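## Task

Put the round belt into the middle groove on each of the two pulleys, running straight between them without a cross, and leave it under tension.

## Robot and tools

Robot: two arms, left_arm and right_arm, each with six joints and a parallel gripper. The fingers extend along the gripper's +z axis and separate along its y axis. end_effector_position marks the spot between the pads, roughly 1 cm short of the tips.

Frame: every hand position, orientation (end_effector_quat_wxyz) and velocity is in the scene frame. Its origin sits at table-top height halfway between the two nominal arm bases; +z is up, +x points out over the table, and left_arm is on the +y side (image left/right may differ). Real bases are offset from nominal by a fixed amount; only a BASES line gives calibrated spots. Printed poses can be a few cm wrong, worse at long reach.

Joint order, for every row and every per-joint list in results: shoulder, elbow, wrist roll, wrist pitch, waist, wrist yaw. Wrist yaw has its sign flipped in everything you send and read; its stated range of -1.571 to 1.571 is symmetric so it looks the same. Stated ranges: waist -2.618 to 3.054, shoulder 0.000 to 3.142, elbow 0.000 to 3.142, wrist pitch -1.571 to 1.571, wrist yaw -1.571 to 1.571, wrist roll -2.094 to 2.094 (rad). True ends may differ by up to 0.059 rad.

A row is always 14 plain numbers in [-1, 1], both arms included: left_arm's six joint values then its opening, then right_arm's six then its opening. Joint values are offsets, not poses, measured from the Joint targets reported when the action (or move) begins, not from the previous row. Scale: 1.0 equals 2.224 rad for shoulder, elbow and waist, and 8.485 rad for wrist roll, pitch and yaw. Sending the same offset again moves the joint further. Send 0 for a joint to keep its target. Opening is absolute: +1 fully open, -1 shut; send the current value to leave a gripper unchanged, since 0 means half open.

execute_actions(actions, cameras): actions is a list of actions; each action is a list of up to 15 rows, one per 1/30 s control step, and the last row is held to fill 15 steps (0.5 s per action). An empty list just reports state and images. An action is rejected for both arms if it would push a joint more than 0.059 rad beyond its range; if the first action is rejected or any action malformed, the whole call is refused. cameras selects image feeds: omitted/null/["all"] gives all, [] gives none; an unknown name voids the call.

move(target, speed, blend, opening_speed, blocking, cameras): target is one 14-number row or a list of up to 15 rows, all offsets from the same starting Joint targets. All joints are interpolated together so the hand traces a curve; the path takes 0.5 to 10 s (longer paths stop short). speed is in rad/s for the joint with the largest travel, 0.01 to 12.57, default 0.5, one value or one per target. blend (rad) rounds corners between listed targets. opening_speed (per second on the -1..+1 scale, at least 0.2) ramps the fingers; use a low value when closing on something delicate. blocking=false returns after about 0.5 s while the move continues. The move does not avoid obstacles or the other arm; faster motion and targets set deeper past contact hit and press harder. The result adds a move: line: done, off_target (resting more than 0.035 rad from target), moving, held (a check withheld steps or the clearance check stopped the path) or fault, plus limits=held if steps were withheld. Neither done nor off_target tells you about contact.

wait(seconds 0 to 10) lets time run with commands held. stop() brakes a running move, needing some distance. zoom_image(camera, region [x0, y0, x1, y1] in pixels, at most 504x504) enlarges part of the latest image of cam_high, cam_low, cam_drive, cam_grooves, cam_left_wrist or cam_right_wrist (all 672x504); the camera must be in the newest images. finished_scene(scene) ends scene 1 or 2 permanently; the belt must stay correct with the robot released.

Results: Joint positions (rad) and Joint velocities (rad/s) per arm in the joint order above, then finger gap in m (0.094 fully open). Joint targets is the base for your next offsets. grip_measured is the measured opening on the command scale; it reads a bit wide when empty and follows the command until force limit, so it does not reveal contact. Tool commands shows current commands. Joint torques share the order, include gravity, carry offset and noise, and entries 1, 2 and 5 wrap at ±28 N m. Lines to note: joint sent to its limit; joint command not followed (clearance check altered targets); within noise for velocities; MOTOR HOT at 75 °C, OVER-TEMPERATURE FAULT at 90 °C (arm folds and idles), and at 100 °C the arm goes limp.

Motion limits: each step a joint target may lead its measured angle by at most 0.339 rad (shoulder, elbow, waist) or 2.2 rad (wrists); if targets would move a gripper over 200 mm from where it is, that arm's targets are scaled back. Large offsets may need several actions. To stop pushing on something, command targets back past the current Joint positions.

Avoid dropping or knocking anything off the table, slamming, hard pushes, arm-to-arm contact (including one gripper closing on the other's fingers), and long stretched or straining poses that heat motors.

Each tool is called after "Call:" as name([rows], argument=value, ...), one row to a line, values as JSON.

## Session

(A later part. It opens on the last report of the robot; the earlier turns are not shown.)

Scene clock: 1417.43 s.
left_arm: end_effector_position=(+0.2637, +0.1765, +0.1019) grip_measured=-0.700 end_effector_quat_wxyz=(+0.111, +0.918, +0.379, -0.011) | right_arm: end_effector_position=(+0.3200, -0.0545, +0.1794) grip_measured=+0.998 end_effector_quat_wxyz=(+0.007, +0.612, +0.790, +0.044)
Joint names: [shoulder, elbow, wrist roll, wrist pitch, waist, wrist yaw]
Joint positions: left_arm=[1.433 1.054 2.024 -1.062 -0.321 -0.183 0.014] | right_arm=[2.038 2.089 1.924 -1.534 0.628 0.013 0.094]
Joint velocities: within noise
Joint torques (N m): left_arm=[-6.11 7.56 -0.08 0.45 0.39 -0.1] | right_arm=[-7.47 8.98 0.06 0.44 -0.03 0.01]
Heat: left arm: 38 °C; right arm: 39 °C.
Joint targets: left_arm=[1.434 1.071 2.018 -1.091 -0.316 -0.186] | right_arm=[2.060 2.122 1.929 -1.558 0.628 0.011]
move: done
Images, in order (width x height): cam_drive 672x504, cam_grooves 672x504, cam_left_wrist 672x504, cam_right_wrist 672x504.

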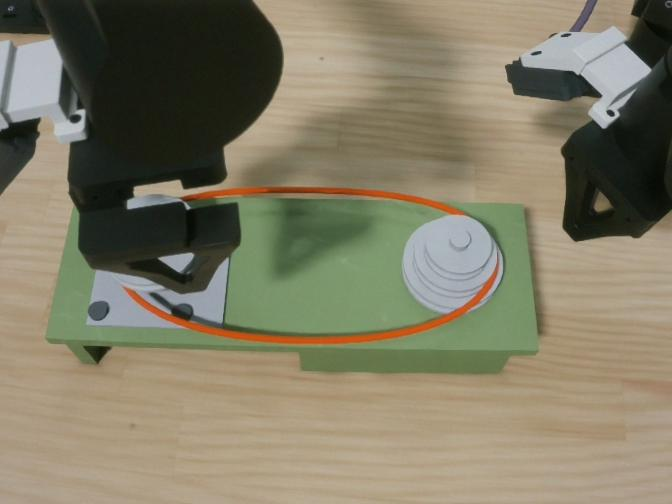

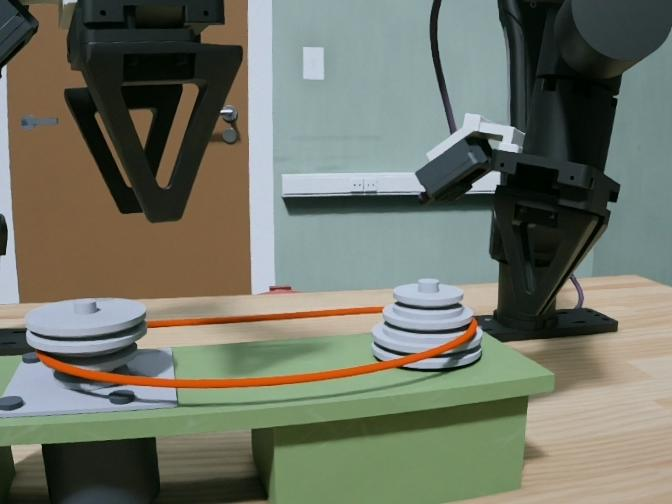

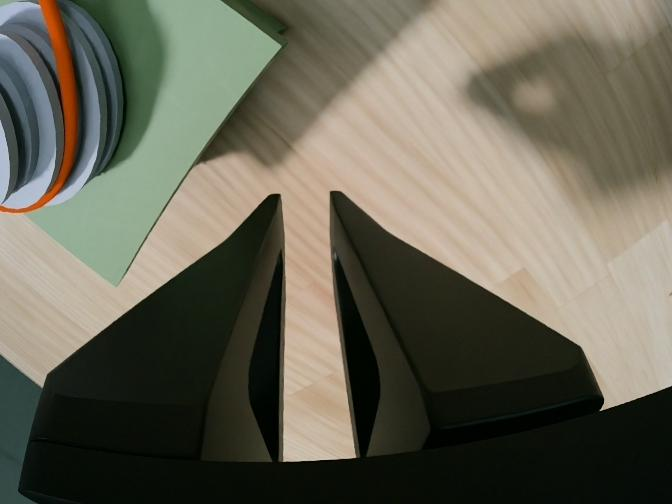

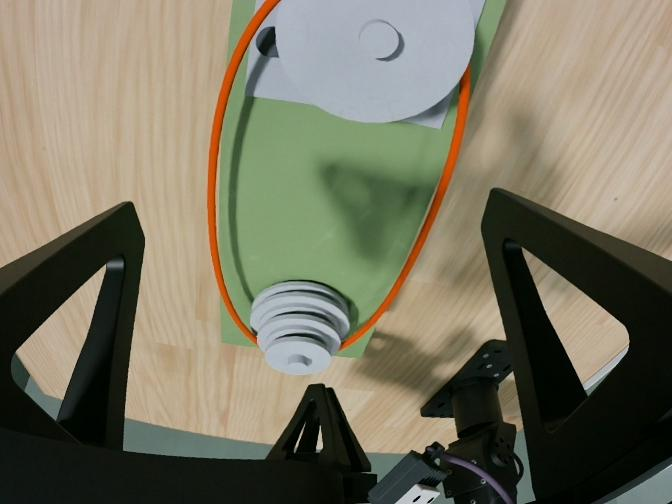

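Call:
move([
  [0.0,0.135,0,0.0,0.03,0.02,-0.7,0,0,0,0,0,0,1],
], cameras=["cam_high","cam_grooves","cam_drive","cam_right_wrist"])

Call:
zoom_image(camera="cam_grooves", region=[0, 220, 200, 420])

Call:
zoom_image(camera="cam_drive", region=[380, 180, 540, 340])

Call:
zoom_image(camera="cam_grooves", region=[340, 260, 500, 390])

Scene clock: 1426.20 s.
left_arm: end_effector_position=(+0.3453, +0.2034, +0.1953) grip_measured=-0.700 end_effector_quat_wxyz=(+0.140, +0.889, +0.406, +0.158) | right_arm: end_effector_position=(+0.3200, -0.0545, +0.1794) grip_measured=+0.998 end_effector_quat_wxyz=(+0.007, +0.612, +0.790, +0.044)
Joint names: [shoulder, elbow, wrist roll, wrist pitch, waist, wrist yaw]
Joint positions: left_arm=[1.433 1.358 2.023 -1.072 -0.256 -0.017 0.014] | right_arm=[2.038 2.089 1.924 -1.534 0.628 0.013 0.094]
Joint velocities: within noise
Joint torques (N m): left_arm=[-6.64 7.66 -0.07 1.19 0.53 0.01] | right_arm=[-7.43 8.98 0.06 0.45 -0.01 0.01]
Heat: left arm: 36 °C; right arm: 39 °C.
Joint targets: left_arm=[1.434 1.372 2.018 -1.091 -0.250 -0.016] | right_arm=[2.060 2.122 1.929 -1.558 0.628 0.011]
move: done
Images, in order (width x height): cam_high 672x504, cam_drive 672x504, cam_grooves 672x504, cam_right_wrist 672x504.

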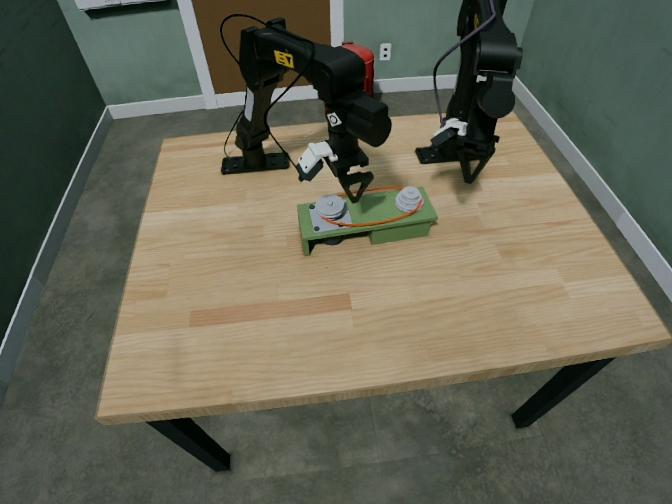

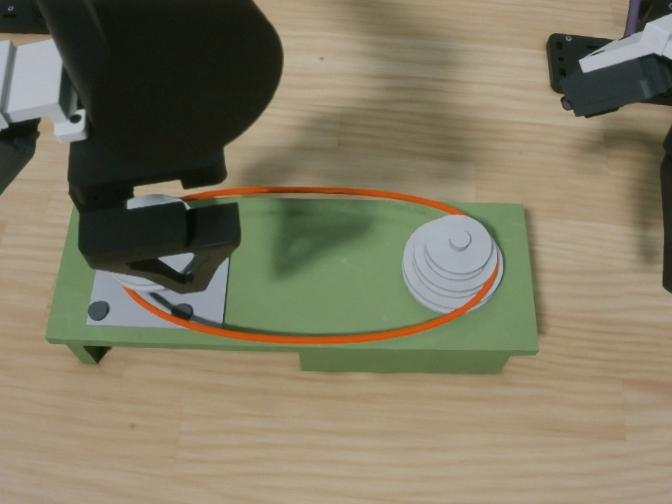

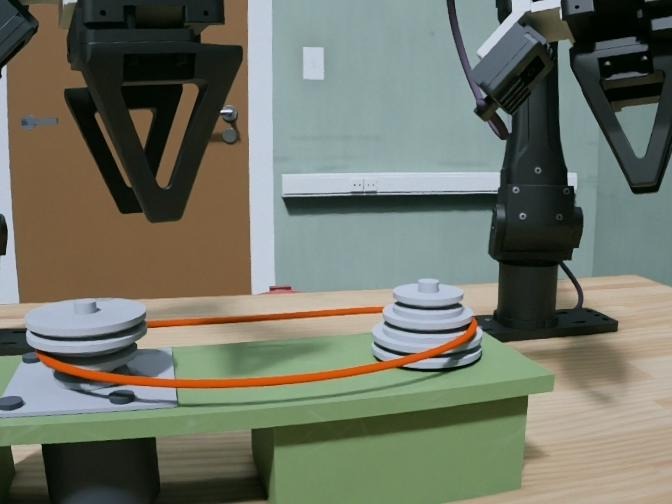

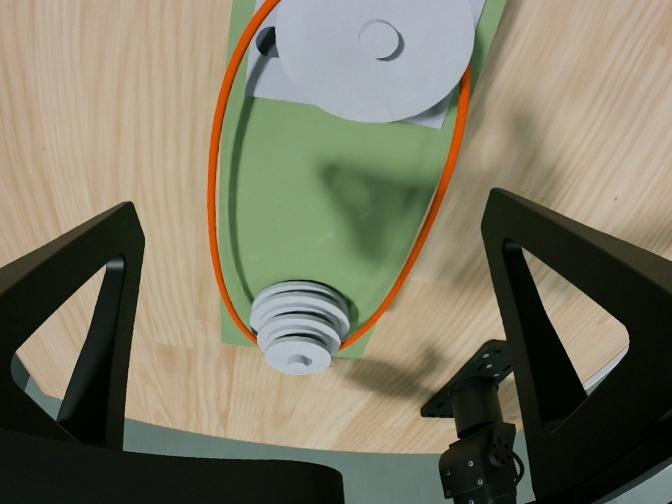

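Scaled by 2.520 from the camera's 672x504 image, which has a finer 960x720 frame.

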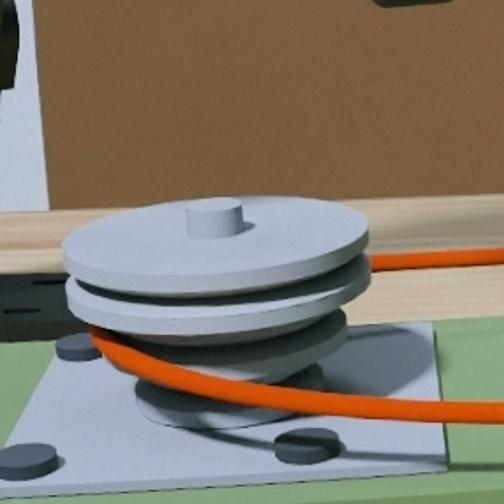

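Scaled by 3.150 from the camera's 672x504 image, which has a finer 960x720 frame.

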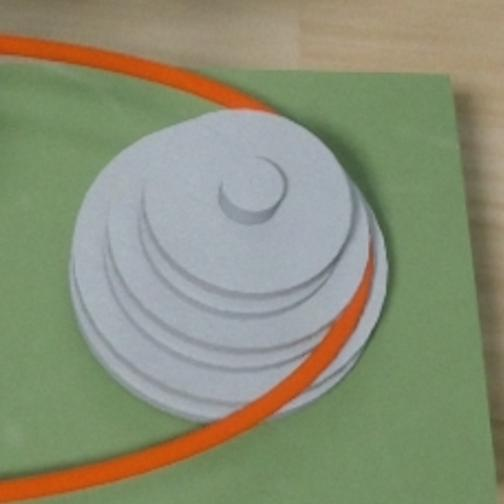

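Scaled by 3.150 from the camera's 672x504 image, which has a finer 960x720 frame.

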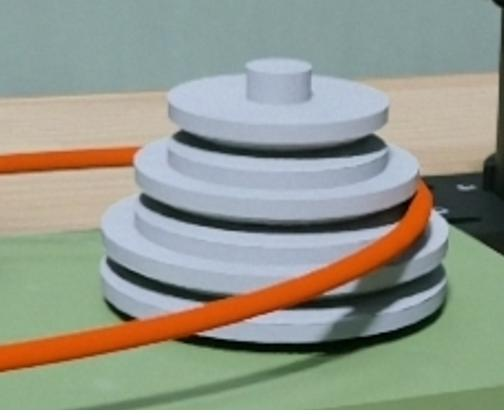

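Call:
move([
  [0,0,0,0,0,0,-0.7,-0.0944,-0.1344,-0.1948,0.0174,-0.0256,0,-0.3],
], speed=0.8, cameras=["cam_grooves","cam_right_wrist"])

Scene clock: 1437.70 s.
left_arm: end_effector_position=(+0.3453, +0.2036, +0.1953) grip_measured=-0.700 end_effector_quat_wxyz=(+0.140, +0.889, +0.406, +0.158) | right_arm: end_effector_position=(+0.3070, -0.0870, +0.1732) grip_measured=-0.298 end_effector_quat_wxyz=(+0.044, -0.136, +0.989, +0.027)
Joint names: [shoulder, elbow, wrist roll, wrist pitch, waist, wrist yaw]
Joint positions: left_arm=[1.433 1.358 2.023 -1.072 -0.256 -0.015 0.014] | right_arm=[1.882 1.843 0.282 -1.429 0.577 0.013 0.033]
Joint velocities: within noise
Joint torques (N m): left_arm=[-6.63 7.65 -0.07 1.16 0.53 0] | right_arm=[-10.4 4.53 0 0.83 -0.47 0]
Heat: left arm: 35 °C; right arm: 39 °C.
Joint targets: left_arm=[1.434 1.372 2.018 -1.091 -0.250 -0.016] | right_arm=[1.850 1.824 0.276 -1.411 0.571 0.011]
move: done
Images, in order (width x height): cam_grooves 672x504, cam_right_wrist 672x504.

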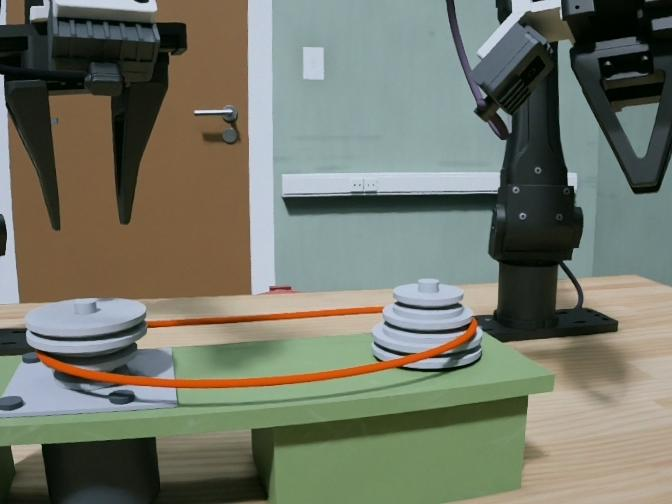

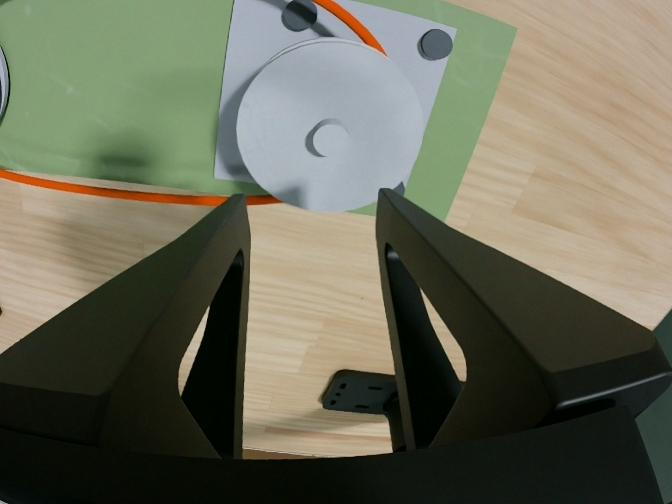

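Call:
move([
  [0,0,0,0,0,0,-0.7,-0.0176,-0.085,0,0.0225,-0.004,0,-0.3],
], speed=0.4, cameras=["cam_grooves","cam_right_wrist"])

Scene clock: 1444.63 s.
left_arm: end_effector_position=(+0.3453, +0.2036, +0.1953) grip_measured=-0.700 end_effector_quat_wxyz=(+0.140, +0.889, +0.406, +0.158) | right_arm: end_effector_position=(+0.3125, -0.0875, +0.1396) grip_measured=-0.298 end_effector_quat_wxyz=(+0.063, -0.132, +0.989, +0.035)
Joint names: [shoulder, elbow, wrist roll, wrist pitch, waist, wrist yaw]
Joint positions: left_arm=[1.433 1.358 2.023 -1.072 -0.256 -0.015 0.014] | right_arm=[1.842 1.652 0.281 -1.238 0.568 0.013 0.033]
Joint velocities: within noise
Joint torques (N m): left_arm=[-6.64 7.65 -0.07 1.16 0.53 0] | right_arm=[-10.22 4.9 -0.03 0.93 -0.46 0.01]
Heat: left arm: 35 °C; right arm: 40 °C.
Joint targets: left_arm=[1.434 1.372 2.018 -1.091 -0.250 -0.016] | right_arm=[1.811 1.634 0.276 -1.219 0.562 0.011]
move: done
Images, in order (width x height): cam_grooves 672x504, cam_right_wrist 672x504.

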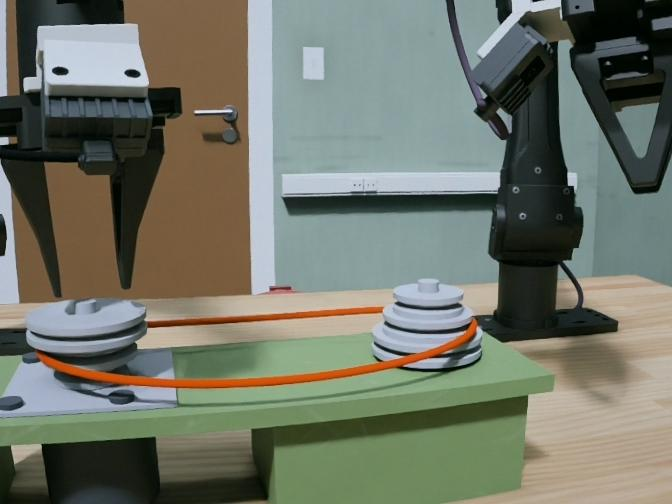

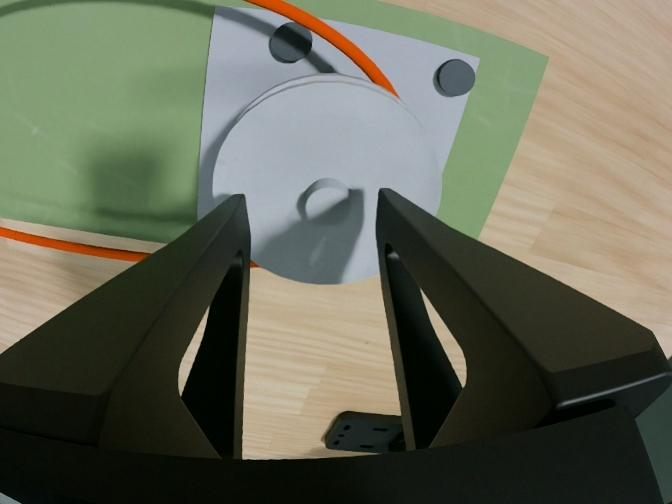

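Call:
move([
  [0,0,0,0,0,0,-0.7,-0.0126,-0.036,0,0.0057,-0.0028,0,-0.3],
  [0,0,0,0,0,0,-0.7,-0.0126,-0.036,0,0.0057,-0.0028,0,-0.9],
], speed=0.3, opening_speed=0.5, cameras=["cam_grooves","cam_right_wrist"])

Scene clock: 1455.07 s.
left_arm: end_effector_position=(+0.3453, +0.2036, +0.1953) grip_measured=-0.700 end_effector_quat_wxyz=(+0.140, +0.889, +0.406, +0.158) | right_arm: end_effector_position=(+0.3080, -0.0929, +0.1304) grip_measured=-0.820 end_effector_quat_wxyz=(+0.064, -0.129, +0.989, +0.035)
Joint names: [shoulder, elbow, wrist roll, wrist pitch, waist, wrist yaw]
Joint positions: left_arm=[1.433 1.358 2.023 -1.072 -0.256 -0.015 0.014] | right_arm=[1.811 1.575 0.281 -1.189 0.562 0.013 0.008]
Joint velocities: within noise
Joint torques (N m): left_arm=[-6.63 7.65 -0.07 1.16 0.53 0] | right_arm=[-9.72 4.7 -0.02 0.96 -0.51 0]
Heat: left arm: 34 °C; right arm: 40 °C.
Joint targets: left_arm=[1.434 1.372 2.018 -1.091 -0.250 -0.016] | right_arm=[1.783 1.555 0.276 -1.171 0.556 0.011]
move: done
Images, in order (width x height): cam_grooves 672x504, cam_right_wrist 672x504.

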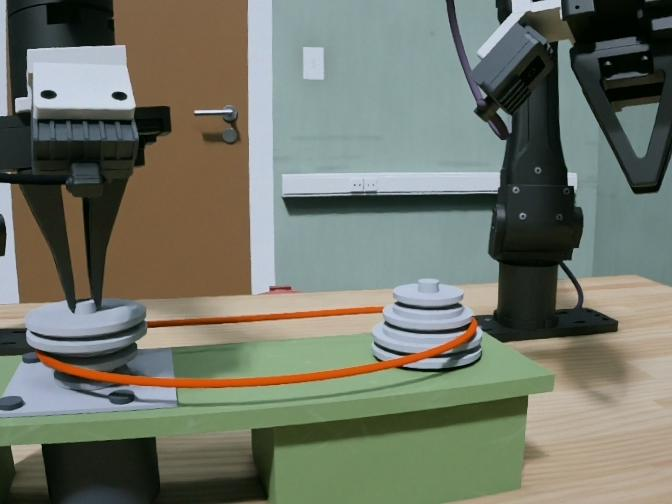

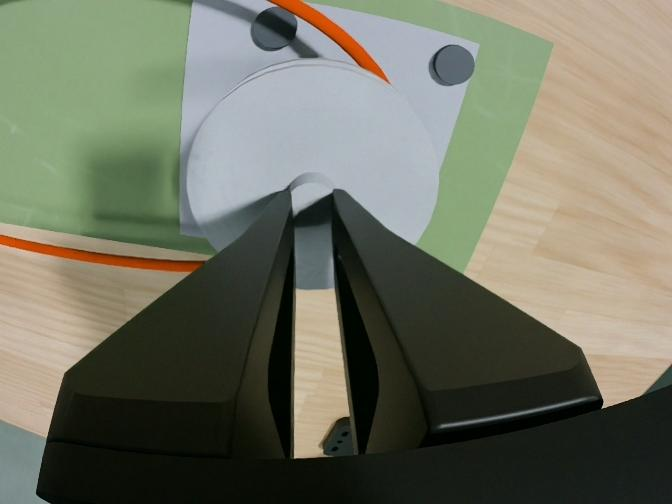

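Call:
move(target=[0,0,0,0,0,0,-0.7,-0.012,-0.017,-0.004,0.001,-0.02,0,-0.9], speed=0.05, cameras=["cam_grooves","cam_drive"])

Call:
zoom_image(camera="cam_grooves", region=[340, 260, 500, 390])

Scene clock: 1461.60 s.
left_arm: end_effector_position=(+0.3453, +0.2036, +0.1953) grip_measured=-0.700 end_effector_quat_wxyz=(+0.140, +0.889, +0.406, +0.158) | right_arm: end_effector_position=(+0.3082, -0.0945, +0.1304) grip_measured=-0.822 end_effector_quat_wxyz=(+0.068, -0.136, +0.987, +0.058)
Joint names: [shoulder, elbow, wrist roll, wrist pitch, waist, wrist yaw]
Joint positions: left_arm=[1.433 1.358 2.023 -1.072 -0.256 -0.015 0.014] | right_arm=[1.786 1.54 0.244 -1.156 0.537 0.057 0.008]
Joint velocities: within noise
Joint torques (N m): left_arm=[-6.64 7.64 -0.07 1.16 0.51 0] | right_arm=[-9.72 4.48 -0.01 0.74 -2.22 -0.38]
Heat: left arm: 34 °C; right arm: 41 °C.
Joint targets: left_arm=[1.434 1.372 2.018 -1.091 -0.250 -0.016] | right_arm=[1.756 1.517 0.242 -1.163 0.512 0.011]
move: off_target (right_arm); right_arm: the wrist yaw is farthest, 0.046 rad from its target
Images, in order (width x height): cam_drive 672x504, cam_grooves 672x504.

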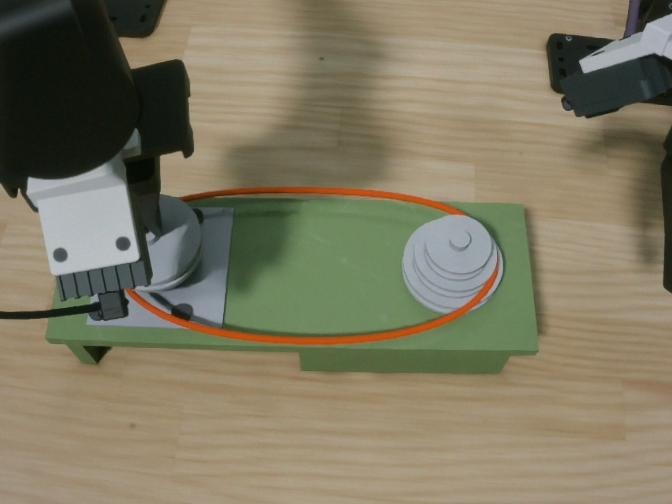

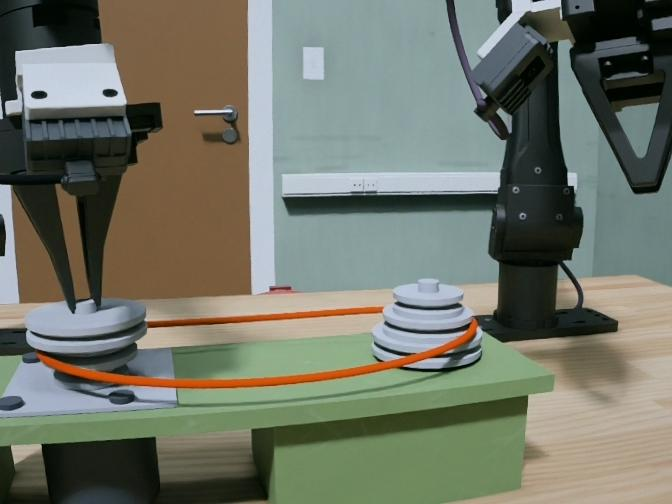

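Scaled by 3.150 from the camera's 672x504 image, which has a finer 960x720 frame.

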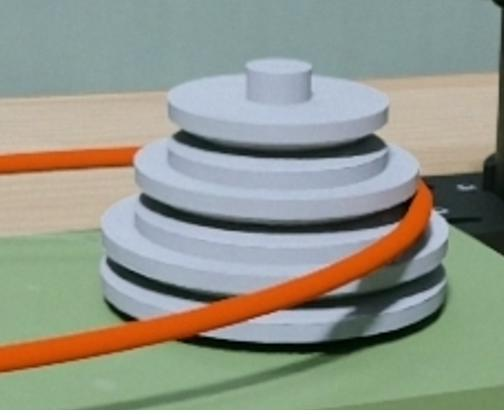

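Call:
move(target=[0,0,0,0,0,0,-0.7,-0.012,-0.017,-0.004,0.001,-0.03,0,-1], speed=0.05, cameras=["cam_grooves"])

Call:
move(target=[0,0,0,0,0,0,-0.7,0,0,-0.002,0,-0.02,0,-1], speed=0.05, cameras=["cam_grooves"])

Scene clock: 1468.37 s.
left_arm: end_effector_position=(+0.3453, +0.2036, +0.1953) grip_measured=-0.700 end_effector_quat_wxyz=(+0.140, +0.889, +0.406, +0.158) | right_arm: end_effector_position=(+0.3091, -0.0995, +0.1305) grip_measured=-0.822 end_effector_quat_wxyz=(+0.068, -0.135, +0.985, +0.088)
Joint names: [shoulder, elbow, wrist roll, wrist pitch, waist, wrist yaw]
Joint positions: left_arm=[1.433 1.358 2.023 -1.072 -0.256 -0.015 0.014] | right_arm=[1.762 1.504 0.208 -1.126 0.492 0.123 0.008]
Joint velocities: within noise
Joint torques (N m): left_arm=[-6.63 7.65 -0.07 1.16 0.53 0] | right_arm=[-9.7 4.37 0.04 0.59 -4.26 -0.95]
Heat: left arm: 34 °C; right arm: 41 °C.
Joint targets: left_arm=[1.434 1.372 2.018 -1.091 -0.250 -0.016] | right_arm=[1.730 1.479 0.209 -1.154 0.445 0.011]
move: off_target (right_arm); right_arm: the wrist yaw is farthest, 0.112 rad from its target
Images, in order (width x height): cam_grooves 672x504.

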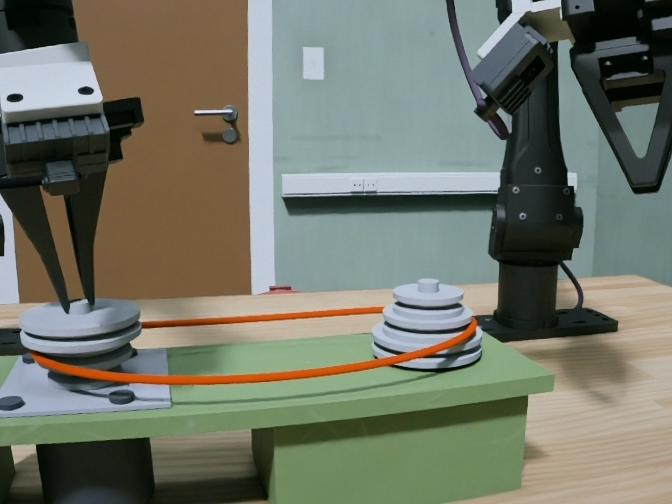

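Scene clock: 1469.53 s.
left_arm: end_effector_position=(+0.3453, +0.2036, +0.1953) grip_measured=-0.700 end_effector_quat_wxyz=(+0.140, +0.889, +0.406, +0.158) | right_arm: end_effector_position=(+0.3107, -0.1103, +0.1307) grip_measured=-0.822 end_effector_quat_wxyz=(+0.059, -0.125, +0.986, +0.094)
Joint names: [shoulder, elbow, wrist roll, wrist pitch, waist, wrist yaw]
Joint positions: left_arm=[1.433 1.358 2.023 -1.072 -0.256 -0.015 0.014] | right_arm=[1.76 1.504 0.19 -1.143 0.454 0.143 0.008]
Joint velocities: within noise
Joint torques (N m): left_arm=[-6.63 7.65 -0.07 1.16 0.53 0] | right_arm=[-9.55 4.36 0.01 0.72 -4.81 -1.12]
Heat: left arm: 34 °C; right arm: 41 °C.
Joint targets: left_arm=[1.434 1.372 2.018 -1.091 -0.250 -0.016] | right_arm=[1.730 1.479 0.192 -1.154 0.401 0.011]
move: off_target (right_arm); right_arm: the wrist yaw is farthest, 0.132 rad from its target
Images, in order (width x height): cam_grooves 672x504.

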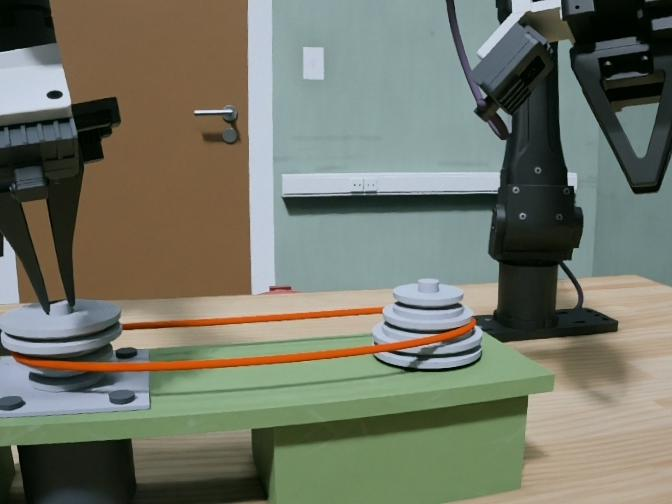

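Working nicely; continue.

Call:
move(target=[0,0,0,0,0,0,-0.7,0,0,-0.001,0,-0.012,0,-1], speed=0.05, cameras=["cam_grooves","cam_drive"])

Call:
zoom_image(camera="cam_grooves", region=[340, 260, 500, 390])

Call:
zoom_image(camera="cam_grooves", region=[0, 220, 200, 420])

Scene clock: 1474.70 s.
left_arm: end_effector_position=(+0.3453, +0.2036, +0.1953) grip_measured=-0.700 end_effector_quat_wxyz=(+0.140, +0.889, +0.406, +0.158) | right_arm: end_effector_position=(+0.3111, -0.1147, +0.1306) grip_measured=-0.822 end_effector_quat_wxyz=(+0.055, -0.120, +0.986, +0.100)
Joint names: [shoulder, elbow, wrist roll, wrist pitch, waist, wrist yaw]
Joint positions: left_arm=[1.433 1.358 2.023 -1.072 -0.256 -0.015 0.014] | right_arm=[1.759 1.501 0.181 -1.148 0.434 0.161 0.008]
Joint velocities: within noise
Joint torques (N m): left_arm=[-6.63 7.65 -0.07 1.16 0.53 0] | right_arm=[-9.43 4.57 0.05 0.75 -5.42 -1.28]
Heat: left arm: 33 °C; right arm: 41 °C.
Joint targets: left_arm=[1.434 1.372 2.018 -1.091 -0.250 -0.016] | right_arm=[1.730 1.479 0.183 -1.154 0.374 0.011]
move: off_target (right_arm); right_arm: the wrist yaw is farthest, 0.150 rad from its target
Images, in order (width x height): cam_drive 672x504, cam_grooves 672x504.

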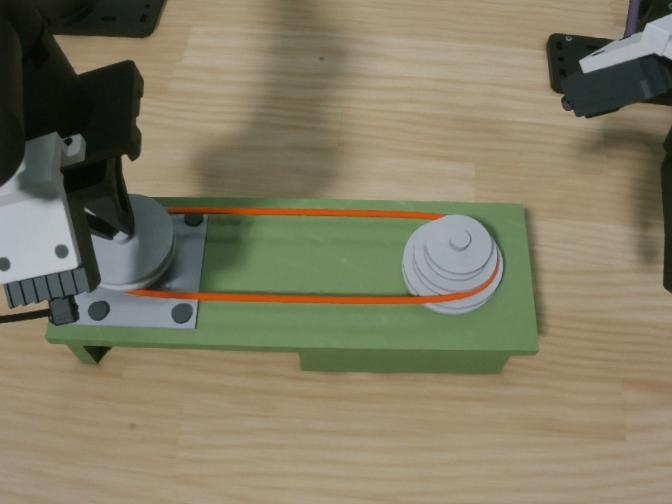

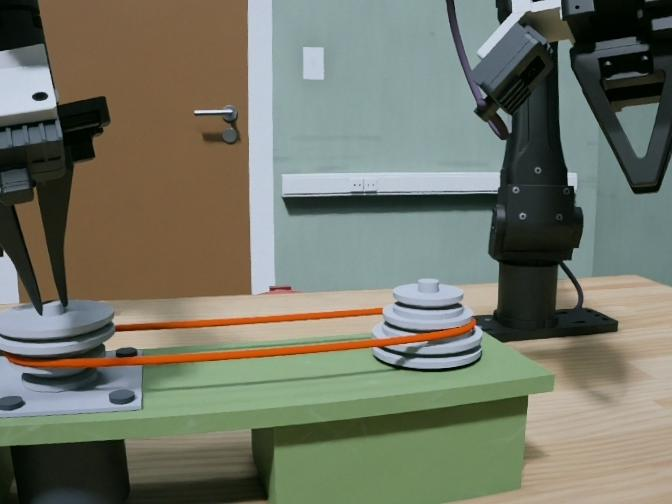

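Scaled by 3.150 from the camera's 672x504 image, which has a finer 960x720 frame.

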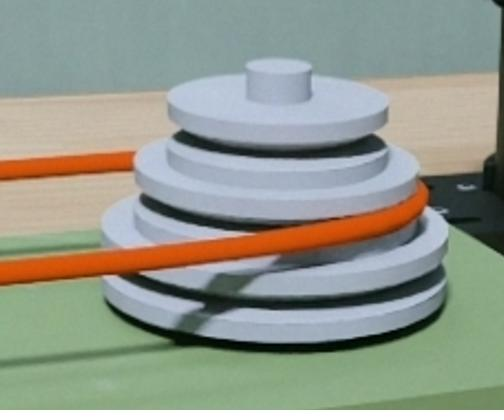

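Scaled by 2.520 from the camera's 672x504 image, which has a finer 960x720 frame.

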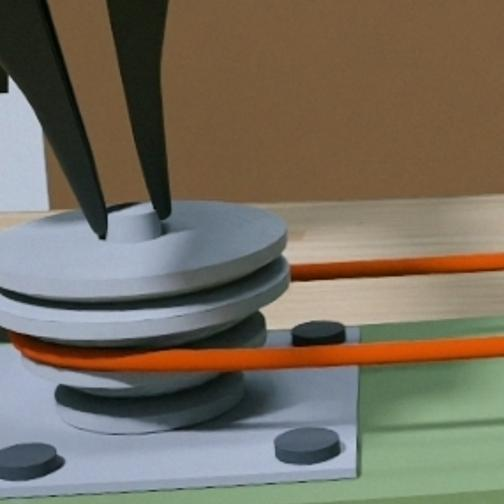

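Call:
move(target=[0,0,0,0,0,0,-0.7,0,0,-0.001,0,-0.015,0,-1], speed=0.05, cameras=["cam_grooves","cam_drive"])

Call:
zoom_image(camera="cam_grooves", region=[340, 260, 500, 390])

Call:
zoom_image(camera="cam_drive", region=[50, 160, 530, 360])

Scene clock: 1481.37 s.
left_arm: end_effector_position=(+0.3453, +0.2036, +0.1953) grip_measured=-0.700 end_effector_quat_wxyz=(+0.140, +0.889, +0.406, +0.158) | right_arm: end_effector_position=(+0.3119, -0.1170, +0.1309) grip_measured=-0.822 end_effector_quat_wxyz=(+0.051, -0.115, +0.985, +0.114)
Joint names: [shoulder, elbow, wrist roll, wrist pitch, waist, wrist yaw]
Joint positions: left_arm=[1.433 1.358 2.023 -1.072 -0.256 -0.015 0.014] | right_arm=[1.759 1.499 0.172 -1.149 0.411 0.192 0.008]
Joint velocities: within noise
Joint torques (N m): left_arm=[-6.61 7.65 -0.07 1.16 0.53 0] | right_arm=[-9.52 4.74 0.01 0.76 -6.39 -1.56]
Heat: left arm: 33 °C; right arm: 41 °C.
Joint targets: left_arm=[1.434 1.372 2.018 -1.091 -0.250 -0.016] | right_arm=[1.730 1.479 0.175 -1.154 0.340 0.011]
move: off_target (right_arm); right_arm: the wrist yaw is farthest, 0.181 rad from its target
Images, in order (width x height): cam_drive 672x504, cam_grooves 672x504.

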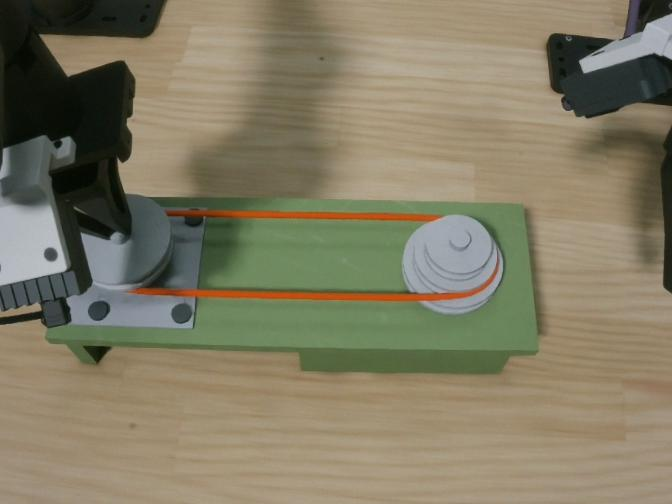

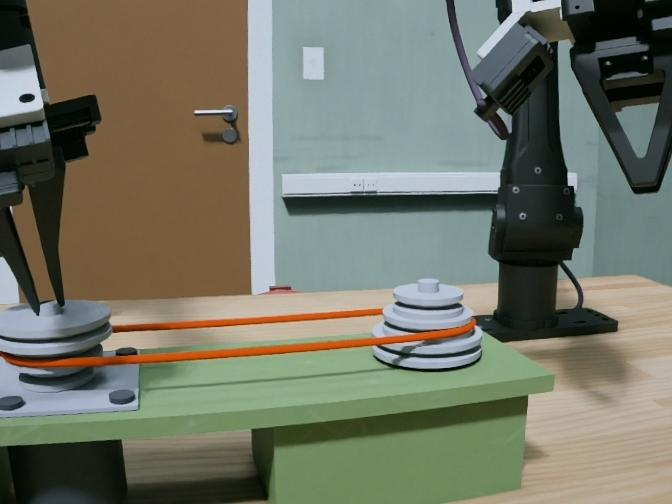

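Scaled by 3.150 from the camera's 672x504 image, which has a finer 960x720 frame.

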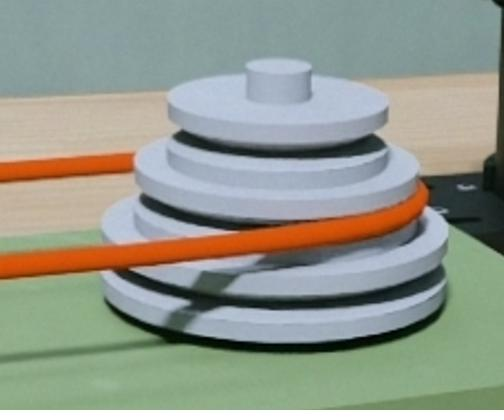

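Scaled by 1.050 from the camera's 672x504 image, which has a finer 960x720 frame.

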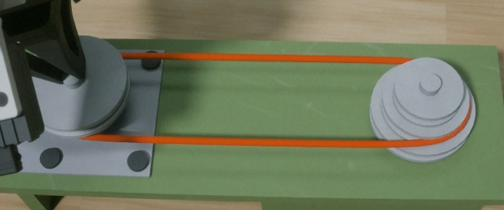

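Call:
move(target=[0,0,0,0,0,0,-0.7,0,0,-0.001,0,-0.022,0,-1], speed=0.05, cameras=["cam_grooves","cam_drive"])

Call:
zoom_image(camera="cam_grooves", region=[340, 260, 500, 390])

Call:
zoom_image(camera="cam_drive", region=[380, 180, 540, 340])

Scene clock: 1488.30 s.
left_arm: end_effector_position=(+0.3453, +0.2036, +0.1953) grip_measured=-0.700 end_effector_quat_wxyz=(+0.140, +0.889, +0.406, +0.158) | right_arm: end_effector_position=(+0.3120, -0.1194, +0.1313) grip_measured=-0.822 end_effector_quat_wxyz=(+0.043, -0.105, +0.984, +0.139)
Joint names: [shoulder, elbow, wrist roll, wrist pitch, waist, wrist yaw]
Joint positions: left_arm=[1.433 1.358 2.023 -1.072 -0.256 -0.015 0.014] | right_arm=[1.759 1.493 0.162 -1.15 0.378 0.248 0.008]
Joint velocities: within noise
Joint torques (N m): left_arm=[-6.63 7.64 -0.07 1.16 0.54 0] | right_arm=[-9.47 5.22 0.06 0.75 -7.72 -2.03]
Heat: left arm: 33 °C; right arm: 41 °C.
Joint targets: left_arm=[1.434 1.372 2.018 -1.091 -0.250 -0.016] | right_arm=[1.730 1.479 0.166 -1.154 0.292 0.011]
move: off_target (right_arm); right_arm: the wrist yaw is farthest, 0.237 rad from its target
Images, in order (width x height): cam_drive 672x504, cam_grooves 672x504.

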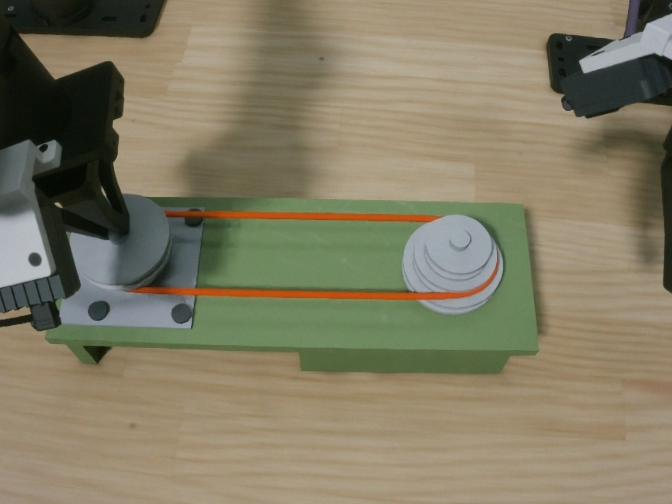

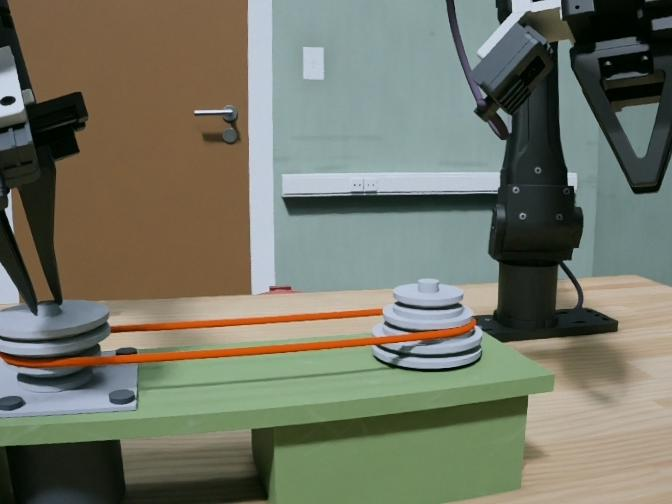

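Scaled by 3.150 from the camera's 672x504 image, which has a finer 960x720 frame.

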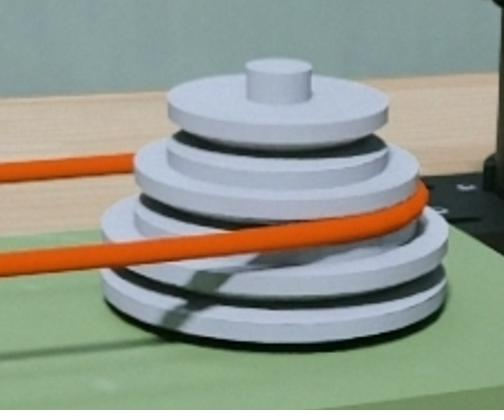

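Scaled by 3.150 from the camera's 672x504 image, which has a finer 960x720 frame.

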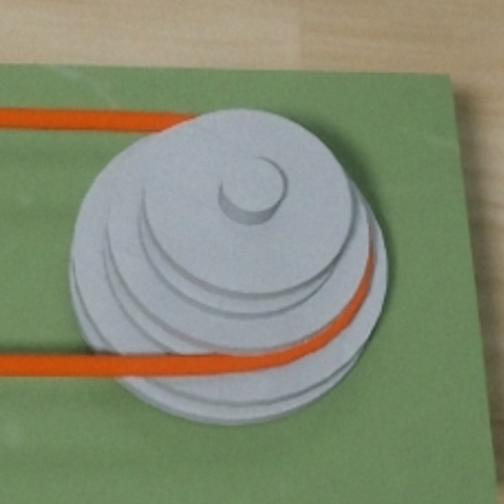

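Call:
move([
  [0,0,0,0,0,0,-0.7,0,0,0,0.027,0.03,0.02,-1],
  [0,0,0,0,0,0,-0.7,0,0,0,0.027,0.03,0.02,-0.3],
  [0,0,0,0,0,0,-0.7,0,0.11,0,0.01,0.03,0.02,-0.3],
  [0,0,0,0,0,0,-0.7,-0.25,0.11,0,0.01,-0.15,0,-0.3],
], speed=0.4, opening_speed=0.5)

Call:
zoom_image(camera="cam_grooves", region=[340, 260, 500, 390])

Call:
zoom_image(camera="cam_drive", region=[50, 160, 530, 360])

Call:
zoom_image(camera="cam_grooves", region=[0, 260, 200, 420])

Scene clock: 1499.70 s.
left_arm: end_effector_position=(+0.3453, +0.2036, +0.1953) grip_measured=-0.700 end_effector_quat_wxyz=(+0.140, +0.889, +0.406, +0.158) | right_arm: end_effector_position=(+0.3049, -0.3009, +0.4124) grip_measured=-0.302 end_effector_quat_wxyz=(+0.497, +0.092, +0.862, +0.034)
Joint names: [shoulder, elbow, wrist roll, wrist pitch, waist, wrist yaw]
Joint positions: left_arm=[1.433 1.358 2.023 -1.072 -0.256 -0.015 0.014] | right_arm=[1.174 1.702 0.163 -1.055 -0.038 0.019 0.033]
Joint velocities: within noise
Joint torques (N m): left_arm=[-6.63 7.66 -0.07 1.16 0.53 0] | right_arm=[-2.02 7.71 0.04 1.85 -0.34 -0.06]
Heat: left arm: 33 °C; right arm: 41 °C.
Joint targets: left_arm=[1.434 1.372 2.018 -1.091 -0.250 -0.016] | right_arm=[1.174 1.724 0.166 -1.070 -0.042 0.011]
move: done; target 2's new numbers were sent with right_arm's wrist pitch 0.201 rad from that target

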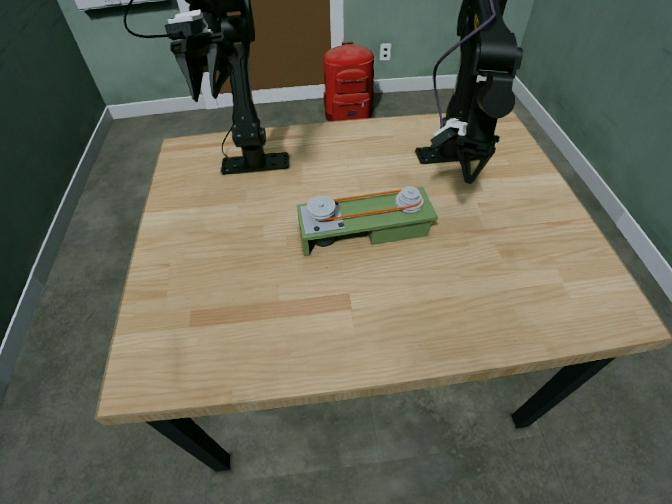

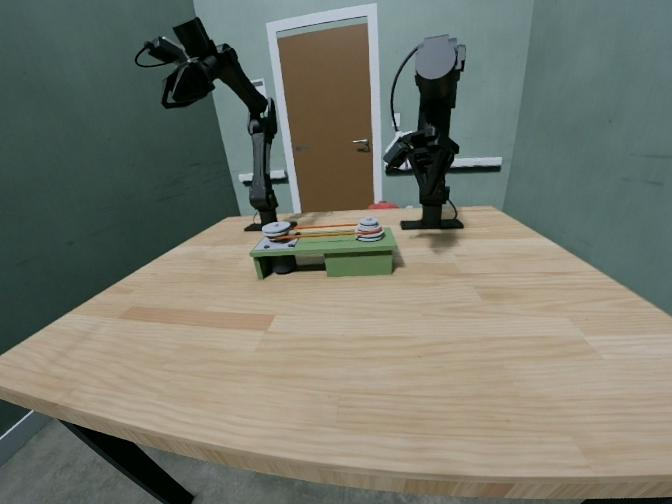

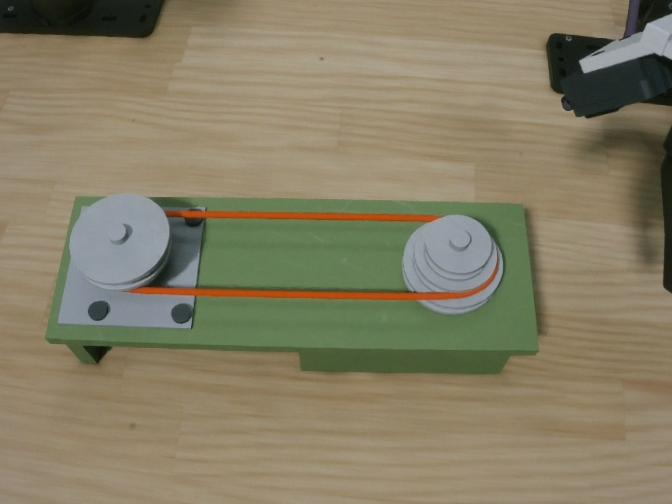

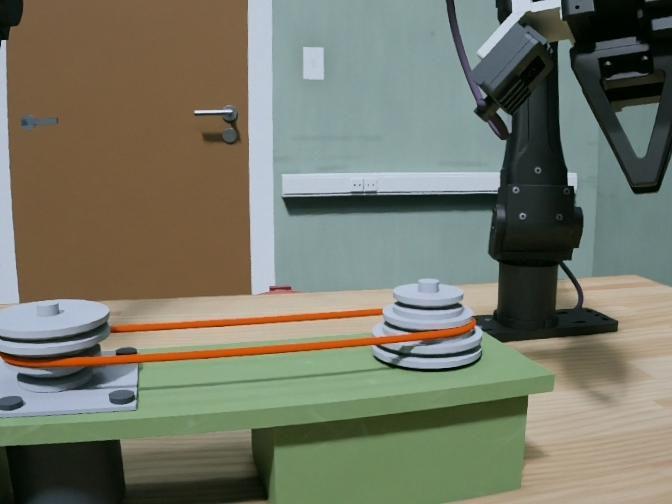

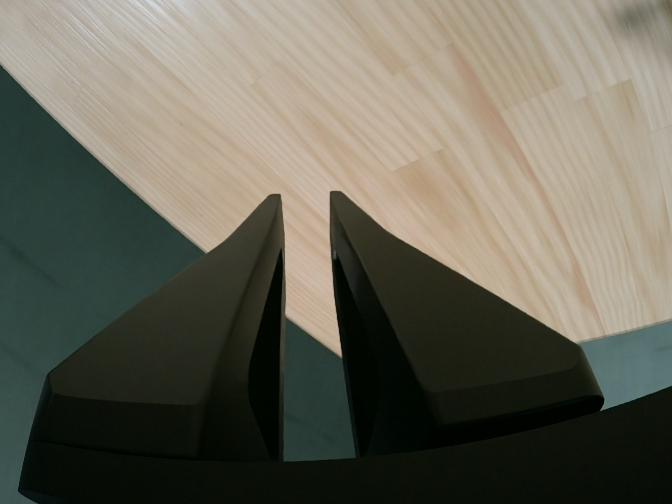

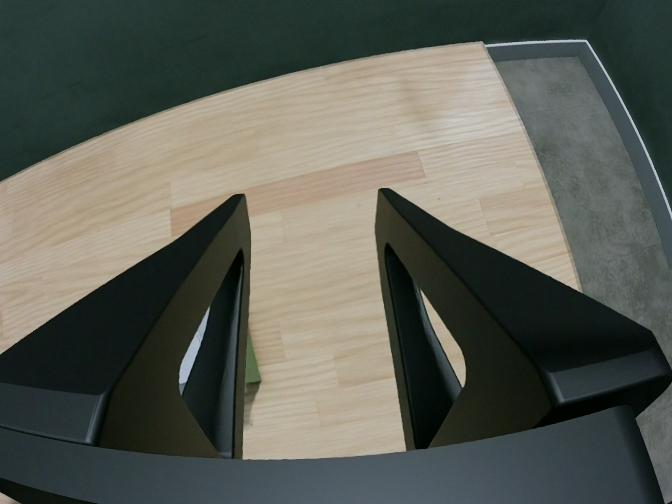

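Scaled by 3.150 from the camera's 672x504 image, which has a finer 960x720 frame.

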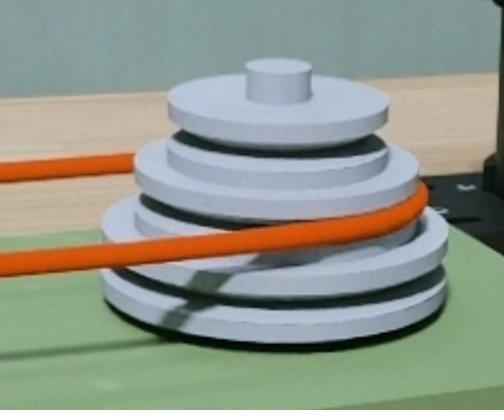

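Scaled by 1.050 from the camera's 672x504 image, which has a finer 960x720 frame.

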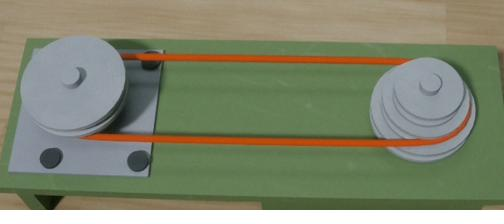

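Scaled by 2.520 from the camera's 672x504 image, which has a finer 960x720 frame.

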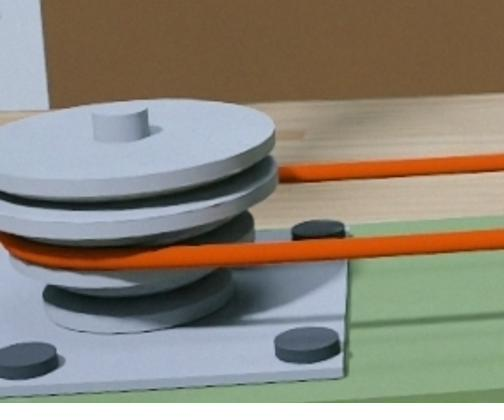

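Call:
finished_scene(scene=1)

The scene is finished: the task was done.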